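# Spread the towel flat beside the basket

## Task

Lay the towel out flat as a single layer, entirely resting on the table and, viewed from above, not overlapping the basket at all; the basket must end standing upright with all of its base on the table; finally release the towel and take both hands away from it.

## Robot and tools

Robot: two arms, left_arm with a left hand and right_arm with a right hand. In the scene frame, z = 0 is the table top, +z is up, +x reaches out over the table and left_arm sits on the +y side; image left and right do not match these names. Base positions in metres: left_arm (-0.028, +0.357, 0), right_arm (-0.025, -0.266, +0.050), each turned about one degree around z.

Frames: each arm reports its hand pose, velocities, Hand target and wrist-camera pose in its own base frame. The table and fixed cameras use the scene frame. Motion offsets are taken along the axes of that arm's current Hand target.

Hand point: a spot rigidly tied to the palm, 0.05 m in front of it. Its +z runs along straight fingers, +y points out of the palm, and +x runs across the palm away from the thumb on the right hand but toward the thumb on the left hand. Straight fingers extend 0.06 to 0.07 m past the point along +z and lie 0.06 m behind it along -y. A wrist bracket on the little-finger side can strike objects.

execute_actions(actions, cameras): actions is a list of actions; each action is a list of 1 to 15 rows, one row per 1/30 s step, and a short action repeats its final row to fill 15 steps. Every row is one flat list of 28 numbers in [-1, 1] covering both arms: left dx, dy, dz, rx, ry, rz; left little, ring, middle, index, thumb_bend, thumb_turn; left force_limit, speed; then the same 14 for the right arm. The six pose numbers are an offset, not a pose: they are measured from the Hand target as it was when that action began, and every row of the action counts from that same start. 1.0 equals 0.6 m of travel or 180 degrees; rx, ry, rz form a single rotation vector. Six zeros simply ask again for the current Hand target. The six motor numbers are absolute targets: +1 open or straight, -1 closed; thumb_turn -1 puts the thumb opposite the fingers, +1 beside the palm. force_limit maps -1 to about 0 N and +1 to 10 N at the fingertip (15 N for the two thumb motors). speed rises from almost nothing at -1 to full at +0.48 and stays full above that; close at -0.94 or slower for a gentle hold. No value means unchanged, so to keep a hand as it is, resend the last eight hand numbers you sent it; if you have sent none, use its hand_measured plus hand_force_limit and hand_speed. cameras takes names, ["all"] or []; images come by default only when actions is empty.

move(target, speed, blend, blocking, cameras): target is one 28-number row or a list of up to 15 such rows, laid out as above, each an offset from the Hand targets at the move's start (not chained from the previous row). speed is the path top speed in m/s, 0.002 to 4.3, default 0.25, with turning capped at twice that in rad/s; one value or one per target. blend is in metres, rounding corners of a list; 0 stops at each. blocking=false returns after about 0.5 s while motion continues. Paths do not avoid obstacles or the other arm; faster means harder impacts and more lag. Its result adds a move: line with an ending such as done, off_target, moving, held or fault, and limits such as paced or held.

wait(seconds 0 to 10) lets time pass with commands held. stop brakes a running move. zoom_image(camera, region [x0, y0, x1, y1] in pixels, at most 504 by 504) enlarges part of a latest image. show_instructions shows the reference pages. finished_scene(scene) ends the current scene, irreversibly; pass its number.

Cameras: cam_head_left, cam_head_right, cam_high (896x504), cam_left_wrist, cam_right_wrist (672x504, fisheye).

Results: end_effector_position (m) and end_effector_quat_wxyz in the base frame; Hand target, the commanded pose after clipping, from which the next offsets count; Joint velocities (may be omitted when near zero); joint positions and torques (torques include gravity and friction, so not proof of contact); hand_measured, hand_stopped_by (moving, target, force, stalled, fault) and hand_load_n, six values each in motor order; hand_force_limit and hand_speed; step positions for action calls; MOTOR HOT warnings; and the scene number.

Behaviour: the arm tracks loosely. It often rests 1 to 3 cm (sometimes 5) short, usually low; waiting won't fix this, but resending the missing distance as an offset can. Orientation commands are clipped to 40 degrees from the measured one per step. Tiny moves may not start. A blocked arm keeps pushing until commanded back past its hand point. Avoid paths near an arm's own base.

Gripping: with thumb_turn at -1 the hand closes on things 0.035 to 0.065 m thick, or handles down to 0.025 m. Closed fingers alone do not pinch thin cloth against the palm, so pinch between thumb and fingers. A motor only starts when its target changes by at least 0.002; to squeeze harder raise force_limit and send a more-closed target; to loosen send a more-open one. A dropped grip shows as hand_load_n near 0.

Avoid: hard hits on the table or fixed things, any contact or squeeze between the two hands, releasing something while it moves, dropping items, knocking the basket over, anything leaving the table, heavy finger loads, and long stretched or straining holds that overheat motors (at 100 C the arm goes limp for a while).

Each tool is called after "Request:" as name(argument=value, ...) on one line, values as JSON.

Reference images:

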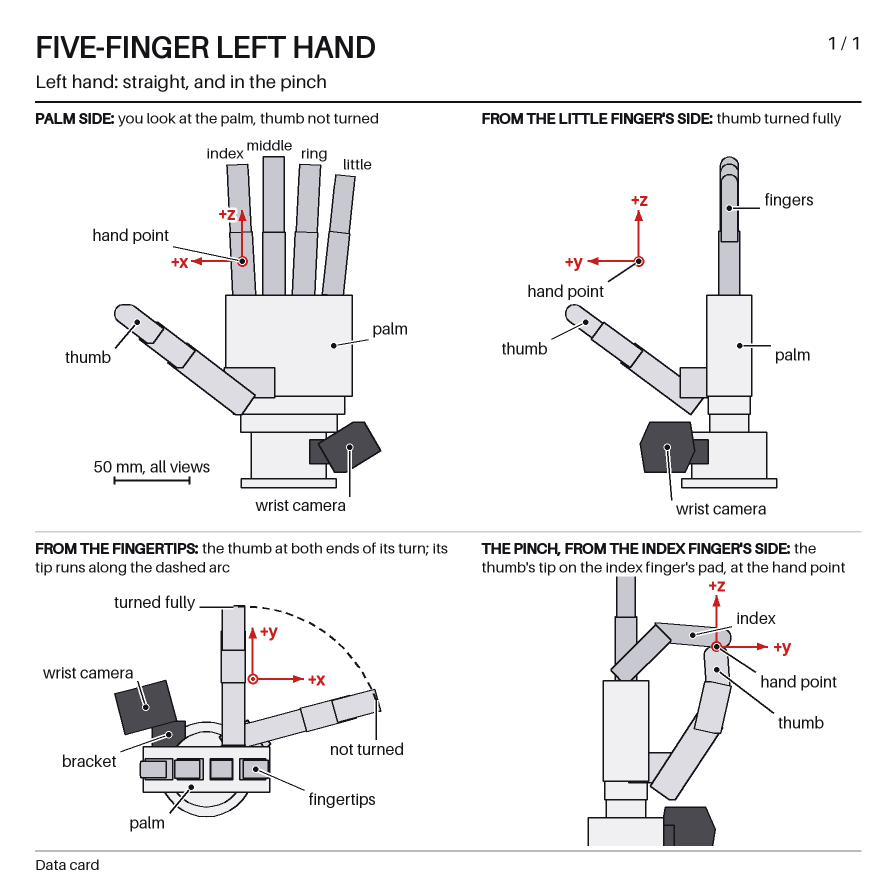

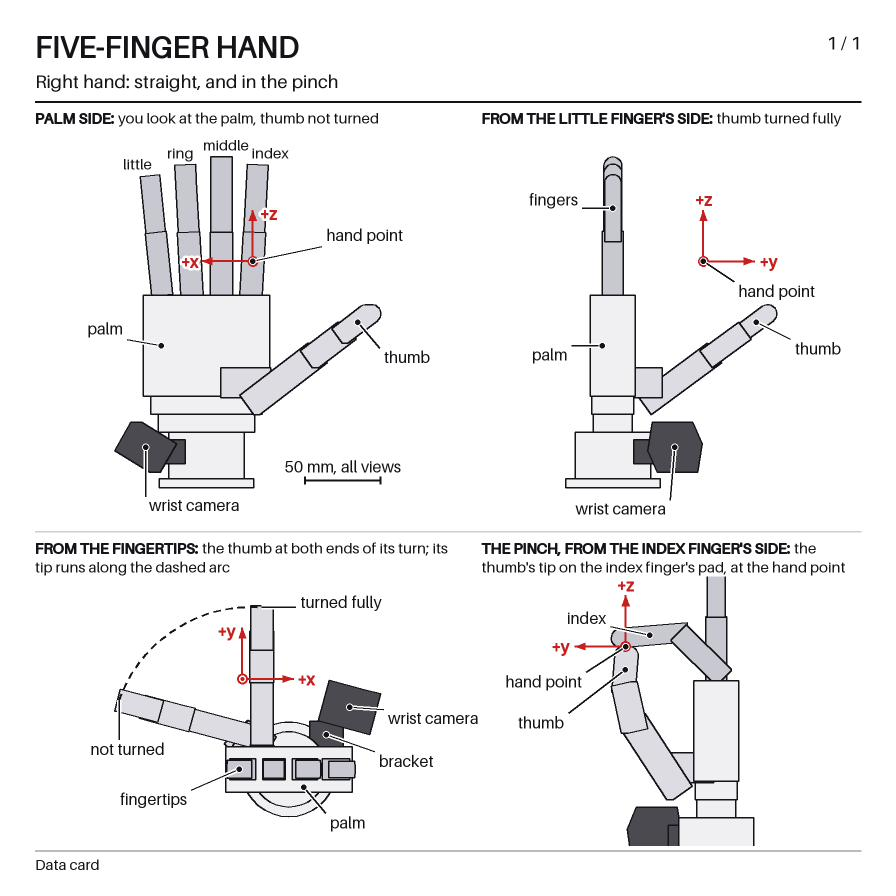

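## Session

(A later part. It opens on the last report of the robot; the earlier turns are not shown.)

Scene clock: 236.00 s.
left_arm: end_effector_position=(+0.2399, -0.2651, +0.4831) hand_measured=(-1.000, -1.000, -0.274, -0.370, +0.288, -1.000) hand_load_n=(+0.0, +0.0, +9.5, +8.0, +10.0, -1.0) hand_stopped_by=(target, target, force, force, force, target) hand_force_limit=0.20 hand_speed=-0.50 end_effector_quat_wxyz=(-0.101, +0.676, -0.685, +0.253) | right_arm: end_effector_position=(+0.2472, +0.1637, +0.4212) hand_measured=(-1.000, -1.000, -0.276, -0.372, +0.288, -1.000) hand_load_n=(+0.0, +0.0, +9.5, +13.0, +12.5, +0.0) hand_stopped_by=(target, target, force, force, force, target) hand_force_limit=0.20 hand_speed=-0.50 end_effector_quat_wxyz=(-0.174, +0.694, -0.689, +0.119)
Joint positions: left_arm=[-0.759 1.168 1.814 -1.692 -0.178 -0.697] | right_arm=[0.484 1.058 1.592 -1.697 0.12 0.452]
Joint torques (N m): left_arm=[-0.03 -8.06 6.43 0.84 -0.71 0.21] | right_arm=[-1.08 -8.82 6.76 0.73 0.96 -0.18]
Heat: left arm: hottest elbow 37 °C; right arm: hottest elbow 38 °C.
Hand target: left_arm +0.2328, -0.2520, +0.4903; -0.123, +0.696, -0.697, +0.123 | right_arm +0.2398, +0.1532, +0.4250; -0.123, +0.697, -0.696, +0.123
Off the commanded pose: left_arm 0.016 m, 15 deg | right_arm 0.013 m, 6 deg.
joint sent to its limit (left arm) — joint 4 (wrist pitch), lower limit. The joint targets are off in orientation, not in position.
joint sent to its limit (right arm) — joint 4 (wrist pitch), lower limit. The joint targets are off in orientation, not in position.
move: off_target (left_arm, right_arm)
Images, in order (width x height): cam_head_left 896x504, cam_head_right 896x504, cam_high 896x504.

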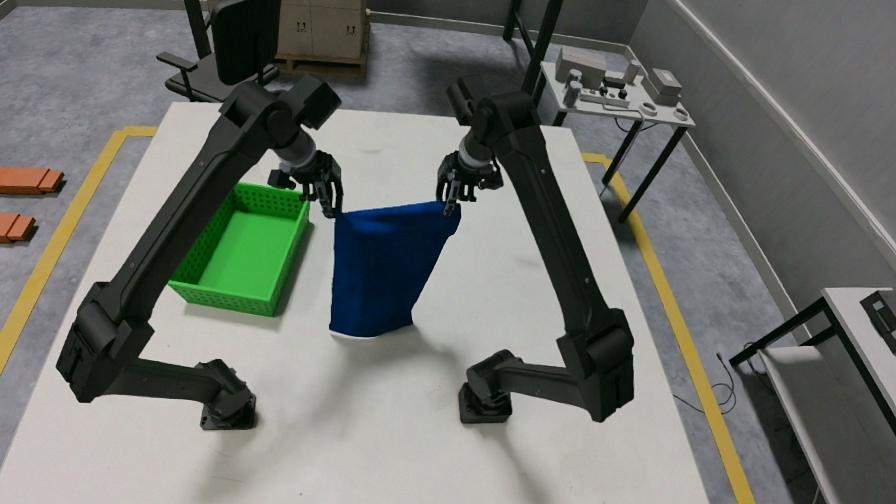

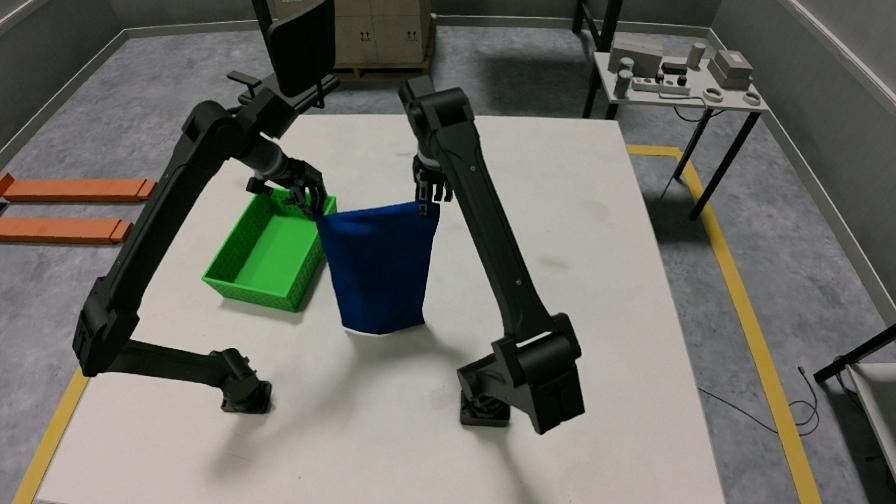

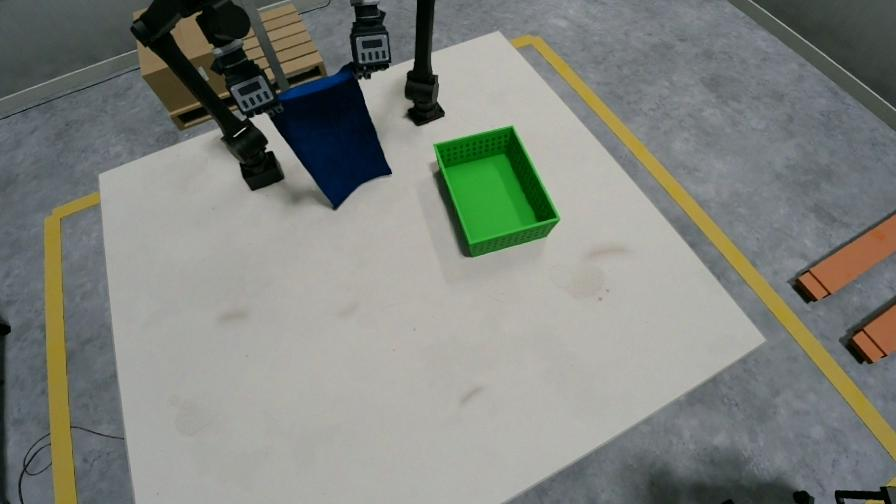

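Request:
move(target=[[0,-0.238,0.136,-0.05,0,0,-1,-1,-0.7,-0.7,0.25,-1,0.2,-0.5,0,-0.238,0.136,-0.05,0,0,-1,-1,-0.7,-0.7,0.25,-1,0.2,-0.5],[0,-0.41,0.341,-0.1,0,0,-1,-1,-0.7,-0.7,0.25,-1,0.2,-0.5,0,-0.41,0.341,-0.1,0,0,-1,-1,-0.7,-0.7,0.25,-1,0.2,-0.5]], speed=0.12, blend=0.03, cameras=["cam_head_left","cam_head_right","cam_high"])

Request:
zoom_image(camera="cam_high", region=[220, 30, 440, 250])

Request:
zoom_image(camera="cam_head_left", region=[290, 130, 490, 370])

Scene clock: 241.57 s.
left_arm: end_effector_position=(+0.5243, -0.2697, +0.3676) hand_measured=(-1.000, -1.000, -0.274, -0.370, +0.288, -1.000) hand_load_n=(+0.0, +0.0, +9.0, +8.5, +10.0, -1.5) hand_stopped_by=(target, target, force, force, force, target) hand_force_limit=0.20 hand_speed=-0.50 end_effector_quat_wxyz=(-0.036, +0.717, -0.679, +0.153) | right_arm: end_effector_position=(+0.5298, +0.1731, +0.2964) hand_measured=(-1.000, -1.000, -0.276, -0.372, +0.288, -1.000) hand_load_n=(+0.0, +0.5, +9.5, +12.5, +12.5, +0.0) hand_stopped_by=(target, target, force, force, force, target) hand_force_limit=0.20 hand_speed=-0.50 end_effector_quat_wxyz=(-0.062, +0.699, -0.712, +0.025)
Joint positions: left_arm=[-0.368 1.869 2.302 -1.692 0.048 -0.43] | right_arm=[0.229 1.879 2.136 -1.697 -0.022 0.249]
Joint torques (N m): left_arm=[1.26 -15.33 10.13 0.47 -0.44 0.45] | right_arm=[-2.96 -22.18 12.41 0.2 0.57 -0.41]
Heat: left arm: hottest elbow 37 °C; right arm: hottest elbow 38 °C.
Hand target: left_arm +0.5340, -0.2521, +0.3821; -0.013, +0.707, -0.707, +0.012 | right_arm +0.5410, +0.1535, +0.3170; -0.012, +0.707, -0.707, +0.013
Off the commanded pose: left_arm 0.025 m, 17 deg | right_arm 0.031 m, 6 deg.
joint sent to its limit (left arm) — joint 4 (wrist pitch), lower limit. The joint targets are off in orientation, not in position.
joint sent to its limit (right arm) — joint 4 (wrist pitch), lower limit. The joint targets are off in orientation, not in position.
move: off_target (left_arm, right_arm)
Images, in order (width x height): cam_head_left 896x504, cam_head_right 896x504, cam_high 896x504.

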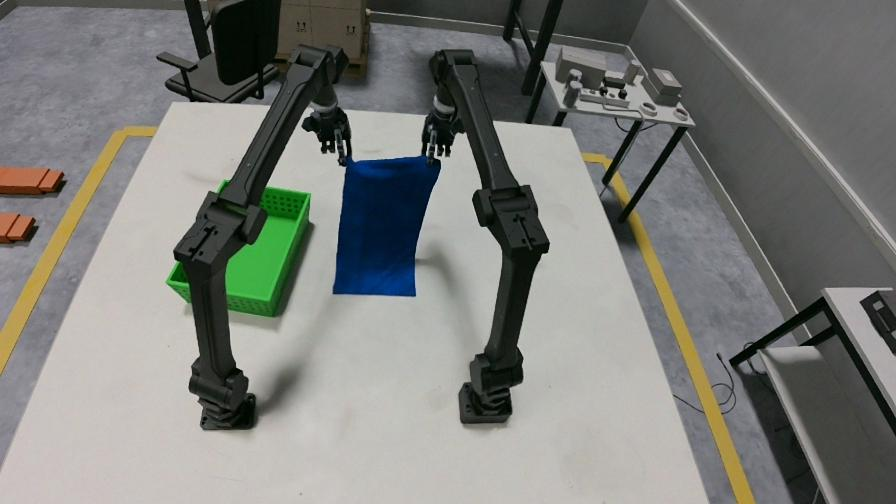

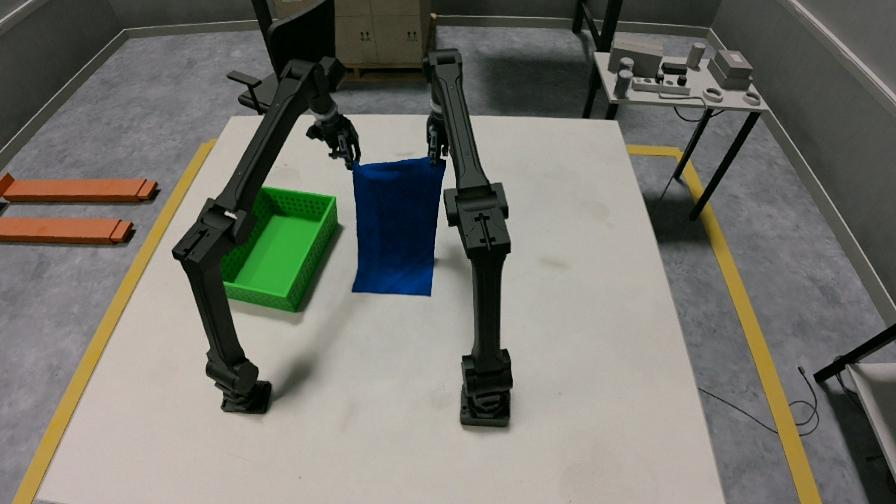

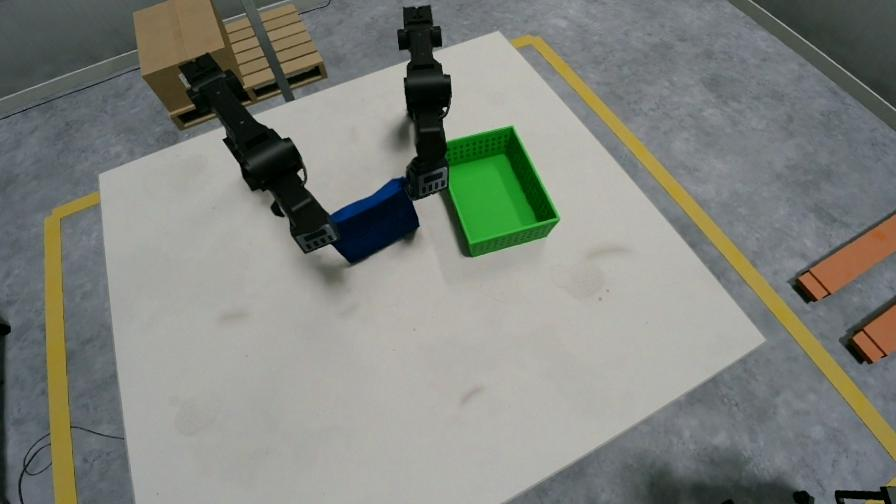

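Scaled by 2.291 from the camera's 896x504 image, which has a finer 1280x720 frame.

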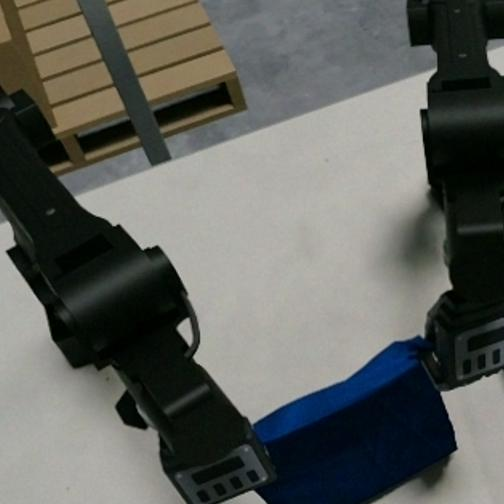

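Scaled by 2.100 from the camera's 896x504 image, which has a finer 1280x720 frame.

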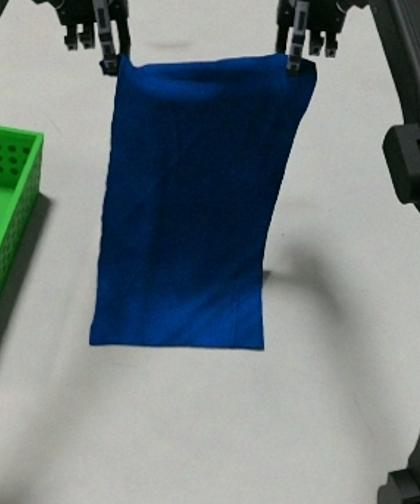

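Request:
move(target=[[0,0.195,-0.2037,0.05,0,0,-1,-1,-0.7,-0.7,0.25,-1,0.2,-0.5,0,0.195,-0.2037,0.05,0,0,-1,-1,-0.7,-0.7,0.25,-1,0.2,-0.5],[0,0.525,-0.299,0.1,0,0,-1,-1,-0.7,-0.7,0.25,-1,0.2,-0.5,0,0.525,-0.299,0.1,0,0,-1,-1,-0.7,-0.7,0.25,-1,0.2,-0.5]], speed=0.12, blend=0.03, cameras=["cam_head_left","cam_head_right","cam_high"])

Request:
zoom_image(camera="cam_head_left", region=[290, 130, 490, 370])

Scene clock: 251.37 s.
left_arm: end_effector_position=(+0.2162, -0.2639, +0.5467) hand_measured=(-1.000, -1.000, -0.274, -0.370, +0.288, -1.000) hand_load_n=(+0.0, +0.0, +9.5, +8.5, +10.0, -0.5) hand_stopped_by=(target, target, force, force, force, target) hand_force_limit=0.20 hand_speed=-0.50 end_effector_quat_wxyz=(-0.090, +0.656, -0.672, +0.331) | right_arm: end_effector_position=(+0.2224, +0.1610, +0.4863) hand_measured=(-1.000, -1.000, -0.276, -0.372, +0.288, -1.000) hand_load_n=(+0.0, +0.0, +9.0, +13.5, +12.0, +0.0) hand_stopped_by=(target, target, force, force, force, target) hand_force_limit=0.20 hand_speed=-0.50 end_effector_quat_wxyz=(-0.265, +0.682, -0.669, +0.134)
Joint positions: left_arm=[-0.798 1.127 1.931 -1.692 -0.169 -0.712] | right_arm=[0.502 0.977 1.699 -1.697 0.099 0.453]
Joint torques (N m): left_arm=[0.26 -5.66 6.28 1.22 -0.61 0.14] | right_arm=[-1.08 -4.78 6.3 0.96 0.79 -0.13]
Heat: left arm: hottest elbow 37 °C; right arm: hottest elbow 38 °C.
Hand target: left_arm +0.2129, -0.2522, +0.5504; -0.123, +0.696, -0.697, +0.122 | right_arm +0.2198, +0.1533, +0.4852; -0.123, +0.697, -0.696, +0.123
Off the commanded pose: left_arm 0.013 m, 25 deg | right_arm 0.008 m, 17 deg.
joint sent to its limit (left arm) — joint 4 (wrist pitch), lower limit. The joint targets are off in orientation, not in position.
joint sent to its limit (right arm) — joint 4 (wrist pitch), lower limit. The joint targets are off in orientation, not in position.
move: off_target (left_arm, right_arm)
Images, in order (width x height): cam_head_left 896x504, cam_head_right 896x504, cam_high 896x504.

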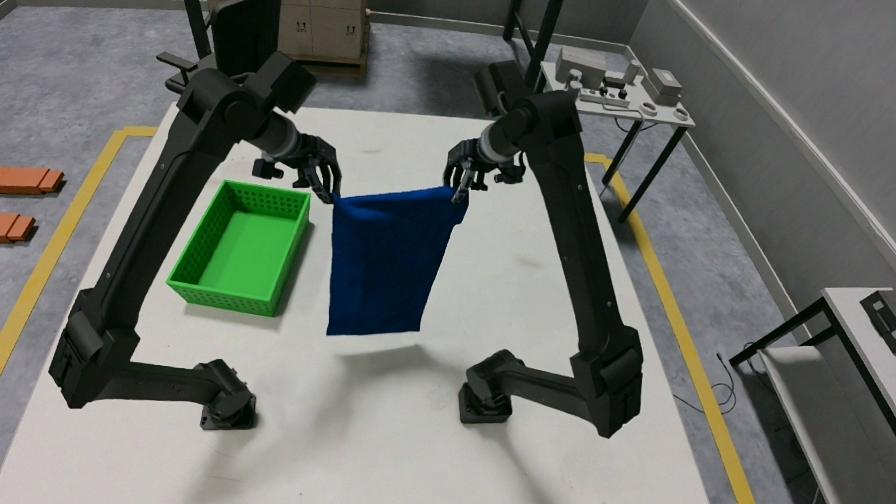

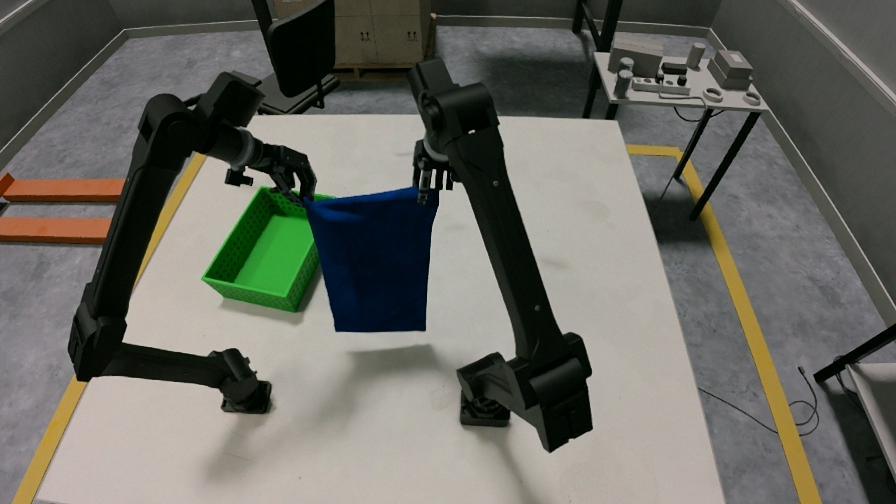

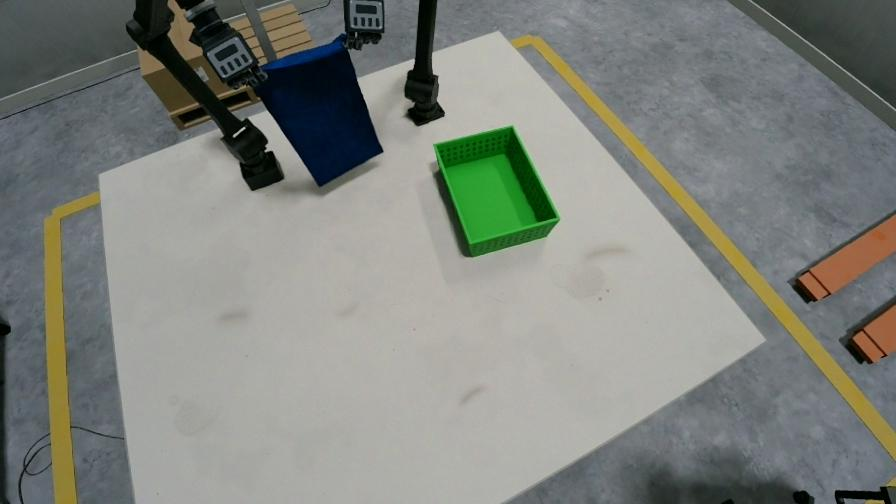

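Scaled by 2.100 from the camera's 896x504 image, which has a finer 1280x720 frame.

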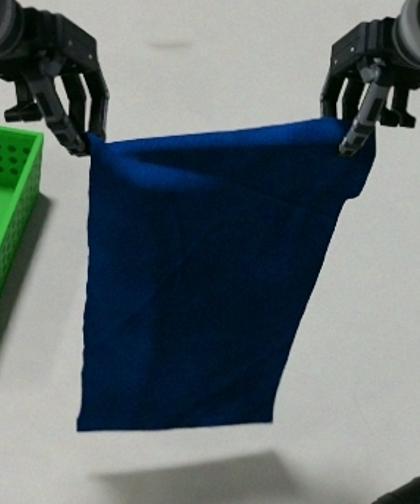

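Request:
move(target=[[0,0.037,0.102,0,0,0,-1,-1,-0.7,-0.7,0.25,-1,0.2,-0.5,0,0.037,0.102,0,0,0,-1,-1,-0.7,-0.7,0.25,-1,0.2,-0.5],[0,0.003,0.203,0,0,0,-1,-1,-0.7,-0.7,0.25,-1,0.2,-0.5,0,0.003,0.203,0,0,0,-1,-1,-0.7,-0.7,0.25,-1,0.2,-0.5]], speed=0.07, blend=0.01, cameras=["cam_head_left","cam_head_right","cam_high"])

Request:
zoom_image(camera="cam_head_left", region=[290, 160, 490, 400])

Request:
zoom_image(camera="cam_high", region=[220, 30, 440, 250])

Scene clock: 257.53 s.
left_arm: end_effector_position=(+0.2498, -0.2653, +0.4367) hand_measured=(-1.000, -1.000, -0.274, -0.370, +0.288, -1.000) hand_load_n=(+0.0, +0.0, +9.0, +8.5, +10.0, -1.0) hand_stopped_by=(target, target, force, force, force, target) hand_force_limit=0.20 hand_speed=-0.50 end_effector_quat_wxyz=(-0.101, +0.696, -0.683, +0.196) | right_arm: end_effector_position=(+0.2554, +0.1641, +0.3735) hand_measured=(-1.000, -1.000, -0.276, -0.372, +0.288, -1.000) hand_load_n=(+0.0, +0.0, +9.5, +12.5, +12.5, +0.0) hand_stopped_by=(target, target, force, force, force, target) hand_force_limit=0.20 hand_speed=-0.50 end_effector_quat_wxyz=(-0.131, +0.690, -0.703, +0.113)
Joint positions: left_arm=[-0.743 1.197 1.725 -1.692 -0.186 -0.723] | right_arm=[0.481 1.077 1.48 -1.654 0.138 0.477]
Joint torques (N m): left_arm=[0.97 -6.24 6.87 0.79 -0.84 0.52] | right_arm=[-2.32 -7 7.08 1.05 0.82 -0.43]
Heat: left arm: hottest elbow 37 °C; right arm: hottest elbow 38 °C.
Hand target: left_arm +0.2529, -0.2521, +0.4354; -0.123, +0.696, -0.697, +0.123 | right_arm +0.2598, +0.1532, +0.3700; -0.123, +0.697, -0.696, +0.123
Off the commanded pose: left_arm 0.014 m, 9 deg | right_arm 0.012 m, 2 deg.
joint sent to its limit (left arm) — joint 4 (wrist pitch), lower limit. The joint targets are off in orientation, not in position.
move: off_target (left_arm, right_arm)
Images, in order (width x height): cam_head_left 896x504, cam_head_right 896x504, cam_high 896x504.

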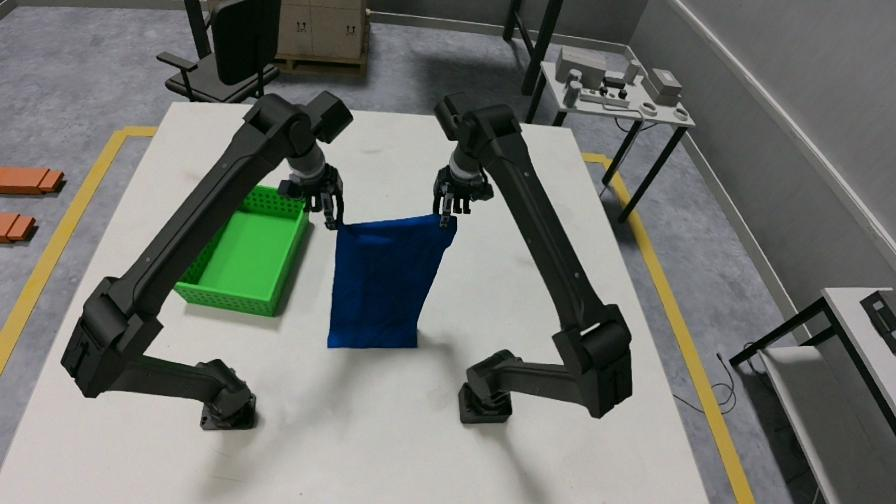

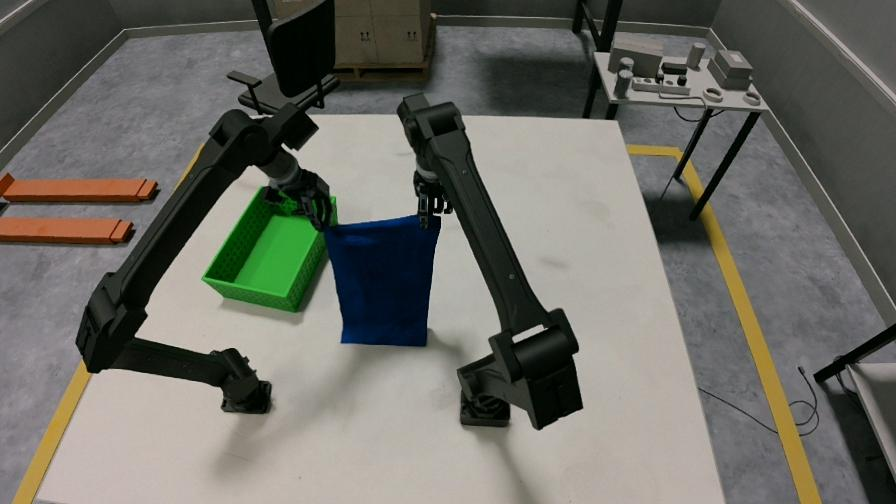

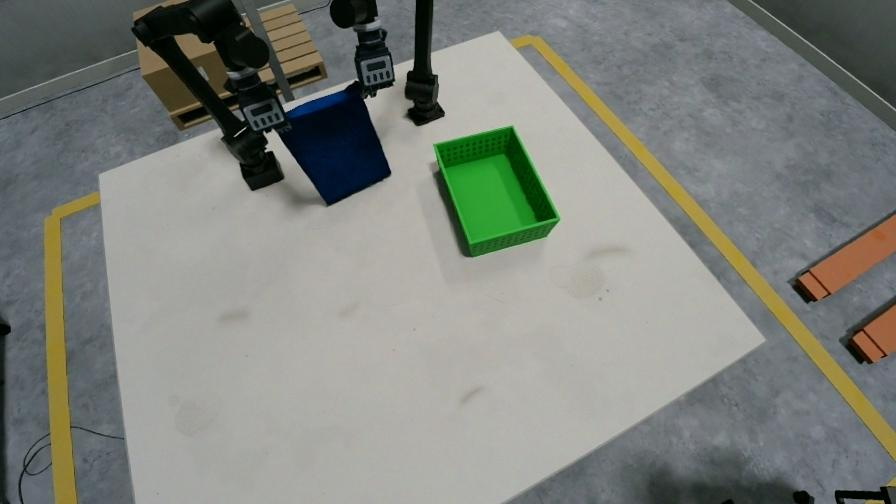

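Scaled by 2.100 from the camera's 896x504 image, which has a finer 1280x720 frame.

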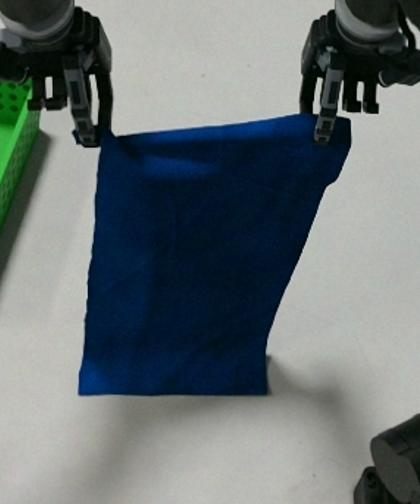

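Scaled by 2.291 from the camera's 896x504 image, which has a finer 1280x720 frame.

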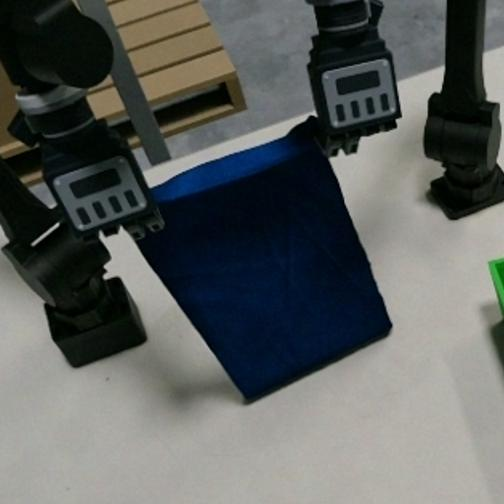

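Request:
move(target=[[0,-0.151,0.0727,-0.04,0,0,-1,-1,-0.7,-0.7,0.25,-1,0.2,-0.5,0,-0.151,0.0727,-0.04,0,0,-1,-1,-0.7,-0.7,0.25,-1,0.2,-0.5],[0,-0.3076,0.2272,-0.1,0,0,-1,-1,-0.7,-0.7,0.25,-1,0.2,-0.5,0,-0.3076,0.2272,-0.1,0,0,-1,-1,-0.7,-0.7,0.25,-1,0.2,-0.5]], speed=0.11, blend=0.03, cameras=["cam_head_left","cam_high"])

Scene clock: 262.70 s.
left_arm: end_effector_position=(+0.4626, -0.2673, +0.3563) hand_measured=(-1.000, -1.000, -0.274, -0.370, +0.288, -1.000) hand_load_n=(+0.0, +0.0, +9.0, +8.5, +10.0, -1.0) hand_stopped_by=(target, target, force, force, force, target) hand_force_limit=0.20 hand_speed=-0.50 end_effector_quat_wxyz=(-0.023, +0.717, -0.687, +0.114) | right_arm: end_effector_position=(+0.4681, +0.1707, +0.2865) hand_measured=(-1.000, -1.000, -0.276, -0.372, +0.288, -1.000) hand_load_n=(+0.0, +0.0, +10.0, +12.5, +12.0, -0.5) hand_stopped_by=(target, target, force, force, force, target) hand_force_limit=0.20 hand_speed=-0.50 end_effector_quat_wxyz=(-0.024, +0.702, -0.712, +0.007)
Joint positions: left_arm=[-0.408 1.735 2.087 -1.692 0.037 -0.456] | right_arm=[0.254 1.751 1.923 -1.695 -0.012 0.27]
Joint torques (N m): left_arm=[0.97 -13.27 10.24 0.44 -0.49 0.5] | right_arm=[-2.84 -19.6 12.23 -0.05 0.66 -0.48]
Heat: left arm: hottest elbow 37 °C; right arm: hottest elbow 38 °C.
Hand target: left_arm +0.4729, -0.2522, +0.3705; -0.013, +0.707, -0.707, +0.012 | right_arm +0.4800, +0.1534, +0.3051; -0.012, +0.707, -0.707, +0.013
Off the commanded pose: left_arm 0.023 m, 12 deg | right_arm 0.028 m, 2 deg.
joint sent to its limit (left arm) — joint 4 (wrist pitch), lower limit. The joint targets are off in orientation, not in position.
joint sent to its limit (right arm) — joint 4 (wrist pitch), lower limit. The joint targets are off in orientation, not in position.
move: off_target (left_arm, right_arm)
Images, in order (width x height): cam_head_left 896x504, cam_high 896x504.

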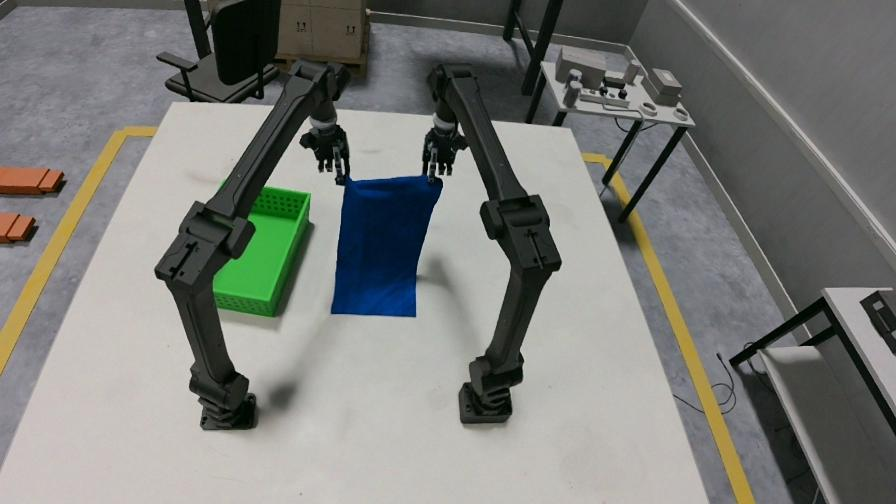

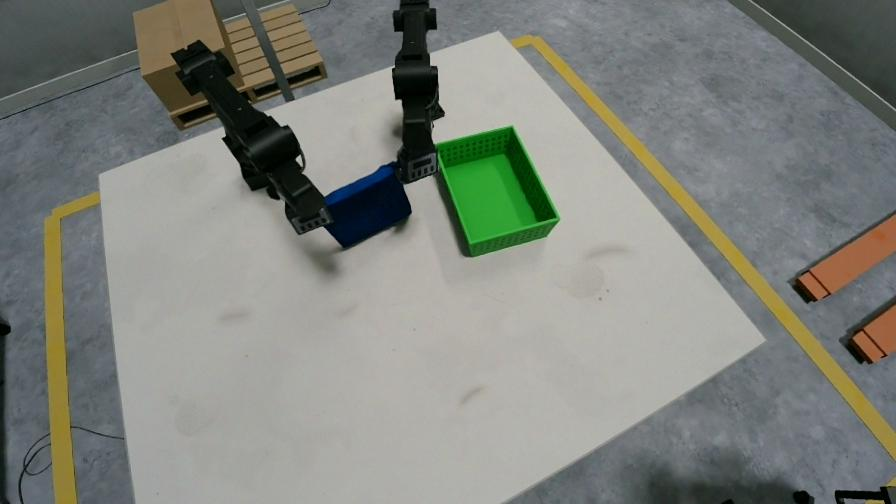

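Request:
move(target=[[-0.025,-0.1436,0.1886,0,0,0,-1,-1,-0.7,-0.7,0.25,-1,0.2,-0.5,-0.025,-0.1436,0.1886,0,0,0,-1,-1,-0.7,-0.7,0.25,-1,0.2,-0.5],[-0.0333,-0.2556,0.326,0,0,0,-1,-1,-0.7,-0.7,0.25,-1,0.2,-0.5,-0.0333,-0.2556,0.326,0,0,0,-1,-1,-0.7,-0.7,0.25,-1,0.2,-0.5]], speed=0.11, blend=0.03, cameras=["cam_head_left","cam_high"])

Scene clock: 269.37 s.
left_arm: end_effector_position=(+0.6193, -0.2540, +0.1731) hand_measured=(-1.000, -1.000, -0.274, -0.370, +0.288, -1.000) hand_load_n=(+0.0, +0.0, +9.0, +8.5, +10.0, -1.5) hand_stopped_by=(target, target, force, force, force, target) hand_force_limit=0.20 hand_speed=-0.50 end_effector_quat_wxyz=(-0.009, +0.714, -0.699, +0.032) | right_arm: end_effector_position=(+0.6195, +0.1959, +0.1017) hand_measured=(-1.000, -1.000, -0.276, -0.372, +0.288, -1.000) hand_load_n=(+0.0, +0.0, +9.5, +12.5, +12.0, -0.5) hand_stopped_by=(target, target, force, force, force, target) hand_force_limit=0.20 hand_speed=-0.50 end_effector_quat_wxyz=(+0.003, +0.706, -0.708, -0.006)
Joint positions: left_arm=[-0.312 2.285 2.472 -1.692 0.013 -0.333] | right_arm=[0.237 2.282 2.272 -1.572 -0.006 0.241]
Joint torques (N m): left_arm=[2.08 -19.43 10.17 0.28 -0.68 0.47] | right_arm=[-3.31 -27.4 12 0.4 0.74 -0.4]
Heat: left arm: hottest elbow 37 °C; right arm: hottest elbow 39 °C.
Hand target: left_arm +0.6330, -0.2322, +0.1802; -0.013, +0.707, -0.707, +0.012 | right_arm +0.6402, +0.1735, +0.1152; -0.012, +0.707, -0.707, +0.013
Off the commanded pose: left_arm 0.027 m, 3 deg | right_arm 0.033 m, 3 deg.
joint sent to its limit (left arm) — joint 4 (wrist pitch), lower limit. The joint targets are off in orientation, not in position.
move: off_target (left_arm, right_arm)
Images, in order (width x height): cam_head_left 896x504, cam_high 896x504.

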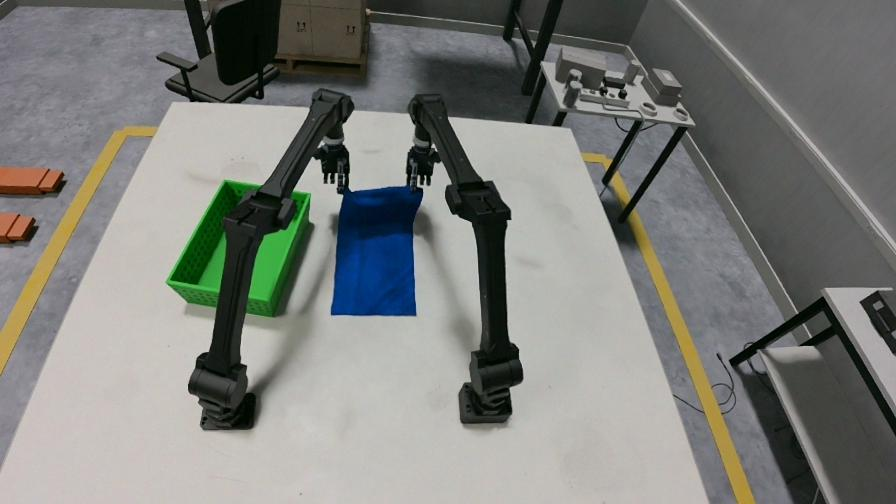

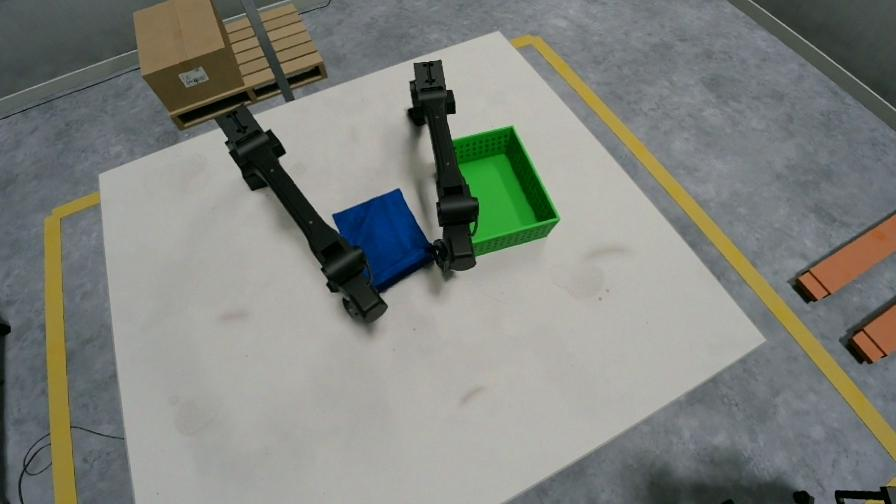

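Request:
move(target=[[0,-0.0807,0.0779,-0.02,0,0,-1,-1,-0.7,-0.7,0.25,-1,0.2,-0.5,0,-0.0807,0.0779,-0.02,0,0,-1,-1,-0.7,-0.7,0.25,-1,0.2,-0.5],[0,-0.1373,0.130,-0.04,0,0,-1,-1,-0.7,-0.7,0.25,-1,0.2,-0.5,0,-0.1373,0.130,-0.04,0,0,-1,-1,-0.7,-0.7,0.25,-1,0.2,-0.5]], speed=0.08, blend=0.02, cameras=["all"])

Scene clock: 272.30 s.
left_arm: end_effector_position=(+0.7021, -0.2546, +0.1024) hand_measured=(-1.000, -1.000, -0.274, -0.370, +0.288, -1.000) hand_load_n=(+0.0, +0.0, +9.0, +8.0, +10.0, -1.0) hand_stopped_by=(target, target, force, force, force, target) hand_force_limit=0.20 hand_speed=-0.50 end_effector_quat_wxyz=(-0.013, +0.723, -0.686, +0.084) | right_arm: end_effector_position=(+0.7042, +0.1986, +0.0277) hand_measured=(-1.000, -1.000, -0.276, -0.372, +0.288, -1.000) hand_load_n=(+0.0, +0.0, +9.5, +12.5, +12.0, -0.5) hand_stopped_by=(target, target, force, force, force, target) hand_force_limit=0.20 hand_speed=-0.50 end_effector_quat_wxyz=(-0.029, +0.699, -0.714, -0.004)
Joint positions: left_arm=[-0.268 2.605 2.886 -1.692 0.056 -0.324] | right_arm=[0.206 2.702 2.875 -1.699 -0.037 0.228]
Joint torques (N m): left_arm=[1.67 -20.89 10.3 0.76 -0.41 0.22] | right_arm=[-3.43 -30.92 12.29 0.75 0.48 -0.22]
Heat: left arm: hottest elbow 38 °C; right arm: hottest elbow 39 °C.
Hand target: left_arm +0.7181, -0.2322, +0.1052; +0.032, +0.706, -0.707, -0.032 | right_arm +0.7253, +0.1736, +0.0403; +0.032, +0.707, -0.706, -0.032
Off the commanded pose: left_arm 0.028 m, 15 deg | right_arm 0.035 m, 8 deg.
elbow stopped short (left arm): the move would have taken joint 3 (elbow) straighter than the controller allows.
elbow stopped short (right arm): the move would have taken joint 3 (elbow) straighter than the controller allows.
move: off_target (left_arm, right_arm)

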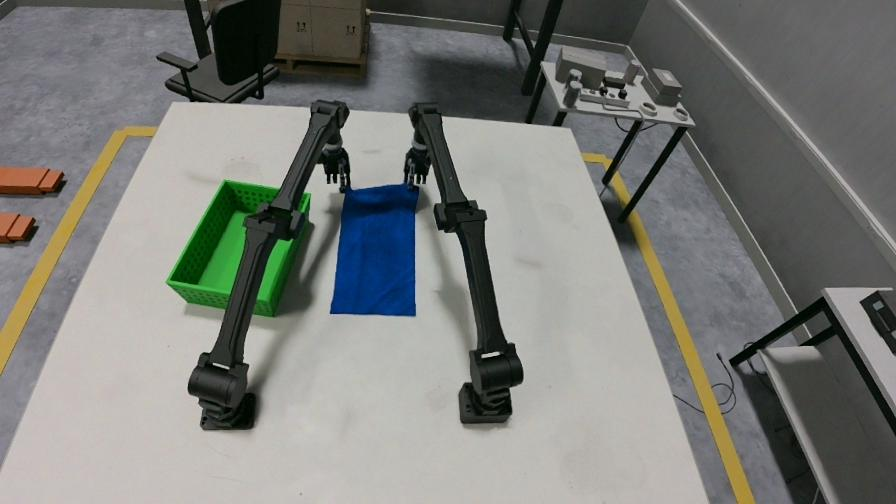

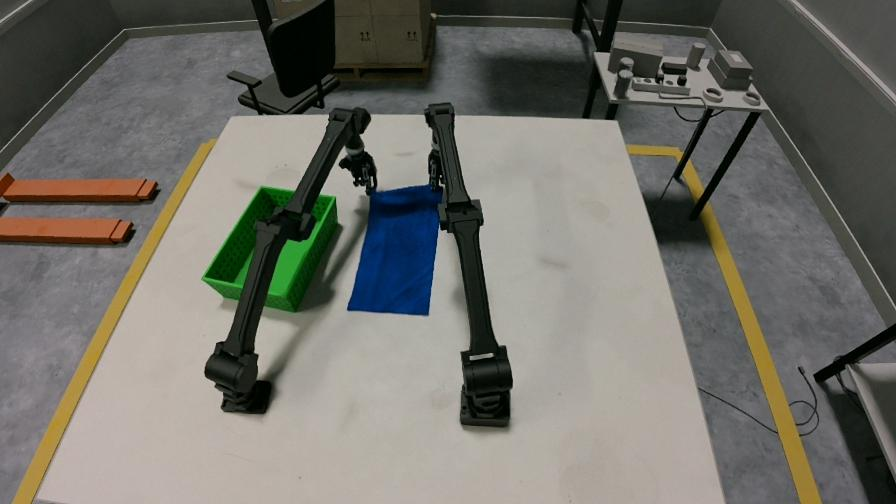

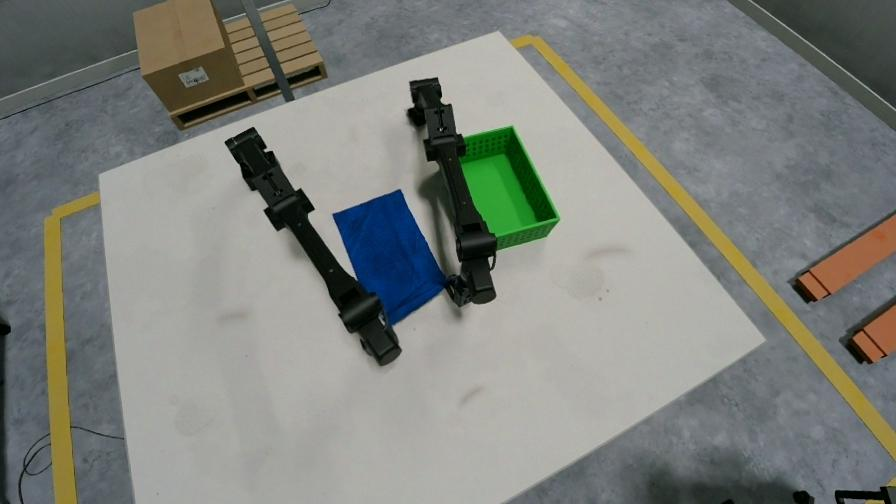

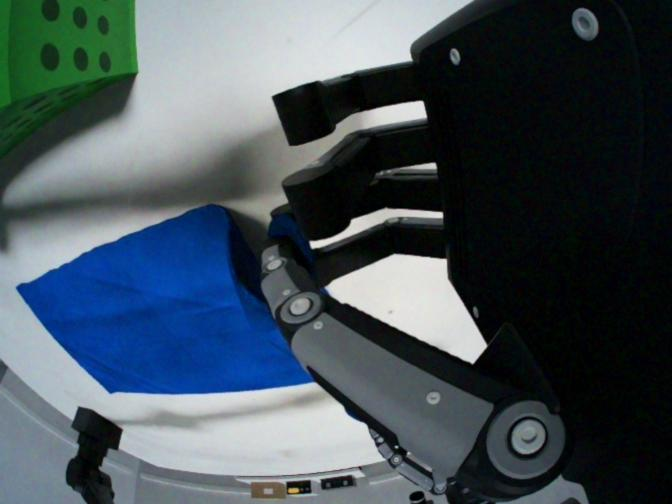

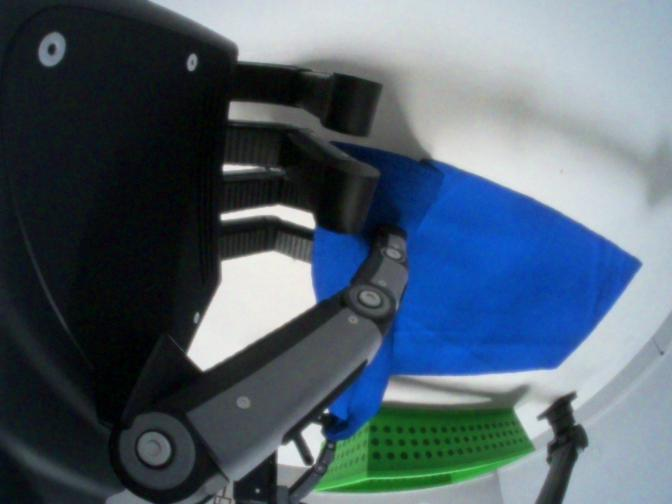

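Request:
move(target=[[0,0.1524,-0.1117,0.04,0,0,-1,-1,-0.7,-0.7,0.25,-1,0.2,-0.5,0,0.1524,-0.1117,0.04,0,0,-1,-1,-0.7,-0.7,0.25,-1,0.2,-0.5],[0,0.4467,-0.4028,0.04,0,0,-1,-1,-0.7,-0.7,0.25,-1,0.2,-0.5,0,0.4467,-0.4028,0.04,0,0,-1,-1,-0.7,-0.7,0.25,-1,0.2,-0.5],[0,0.7364,-0.6443,0.112,0,0,-1,-1,-0.7,-0.7,0.25,-1,0.2,-0.5,0,0.7364,-0.6443,0.112,0,0,-1,-1,-0.7,-0.7,0.25,-1,0.2,-0.5]], speed=0.14, blend=0.04, cameras=["cam_head_left","cam_high"])

Scene clock: 283.67 s.
left_arm: end_effector_position=(+0.3154, -0.2440, +0.5253) hand_measured=(-1.000, -1.000, -0.274, -0.370, +0.288, -1.000) hand_load_n=(+0.0, +0.0, +9.0, +9.0, +10.0, -0.5) hand_stopped_by=(target, target, force, force, force, target) hand_force_limit=0.20 hand_speed=-0.50 end_effector_quat_wxyz=(-0.102, +0.675, -0.673, +0.285) | right_arm: end_effector_position=(+0.3225, +0.1838, +0.4652) hand_measured=(-1.000, -1.000, -0.276, -0.372, +0.288, -1.000) hand_load_n=(+0.0, +0.0, +9.5, +13.0, +12.0, +0.0) hand_stopped_by=(target, target, force, force, force, target) hand_force_limit=0.20 hand_speed=-0.50 end_effector_quat_wxyz=(-0.208, +0.690, -0.685, +0.111)
Joint positions: left_arm=[-0.544 1.298 2.029 -1.688 -0.06 -0.527] | right_arm=[0.407 1.255 1.852 -1.694 0.051 0.388]
Joint torques (N m): left_arm=[0.5 -7.88 6.86 0.79 -0.72 0.2] | right_arm=[-1.79 -10.58 6.72 0.68 0.9 -0.14]
Heat: left arm: hottest elbow 37 °C; right arm: hottest elbow 38 °C.
Hand target: left_arm +0.3130, -0.2322, +0.5303; -0.092, +0.701, -0.701, +0.092 | right_arm +0.3199, +0.1734, +0.4648; -0.092, +0.702, -0.701, +0.092
Off the commanded pose: left_arm 0.013 m, 23 deg | right_arm 0.011 m, 14 deg.
joint sent to its limit (left arm) — joint 4 (wrist pitch), lower limit. The joint targets are off in orientation, not in position.
joint sent to its limit (right arm) — joint 4 (wrist pitch), lower limit. The joint targets are off in orientation, not in position.
move: off_target (left_arm, right_arm)
Images, in order (width x height): cam_head_left 896x504, cam_high 896x504.

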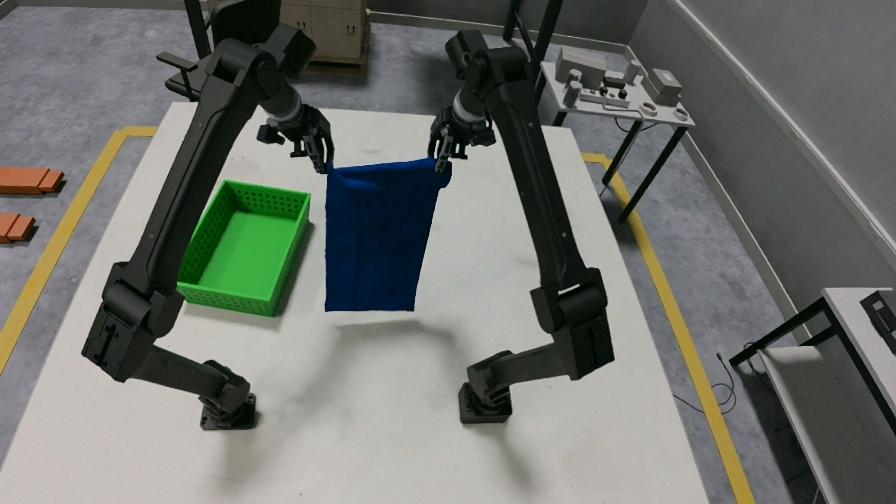

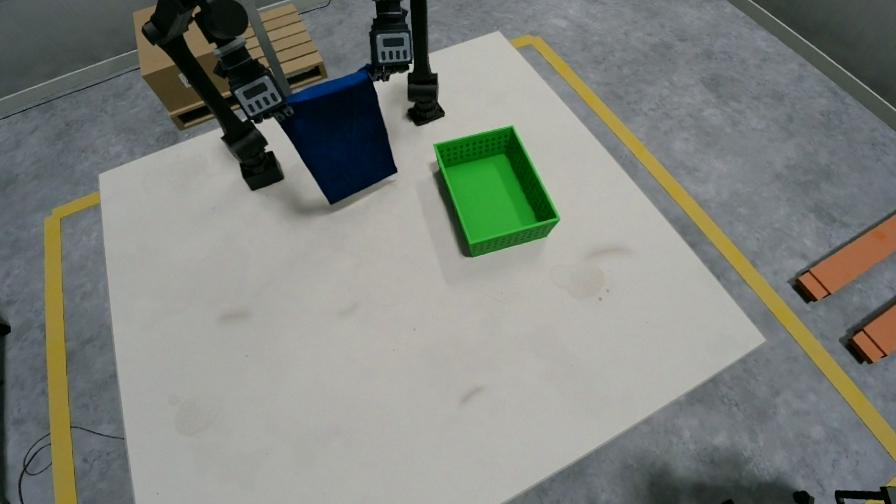

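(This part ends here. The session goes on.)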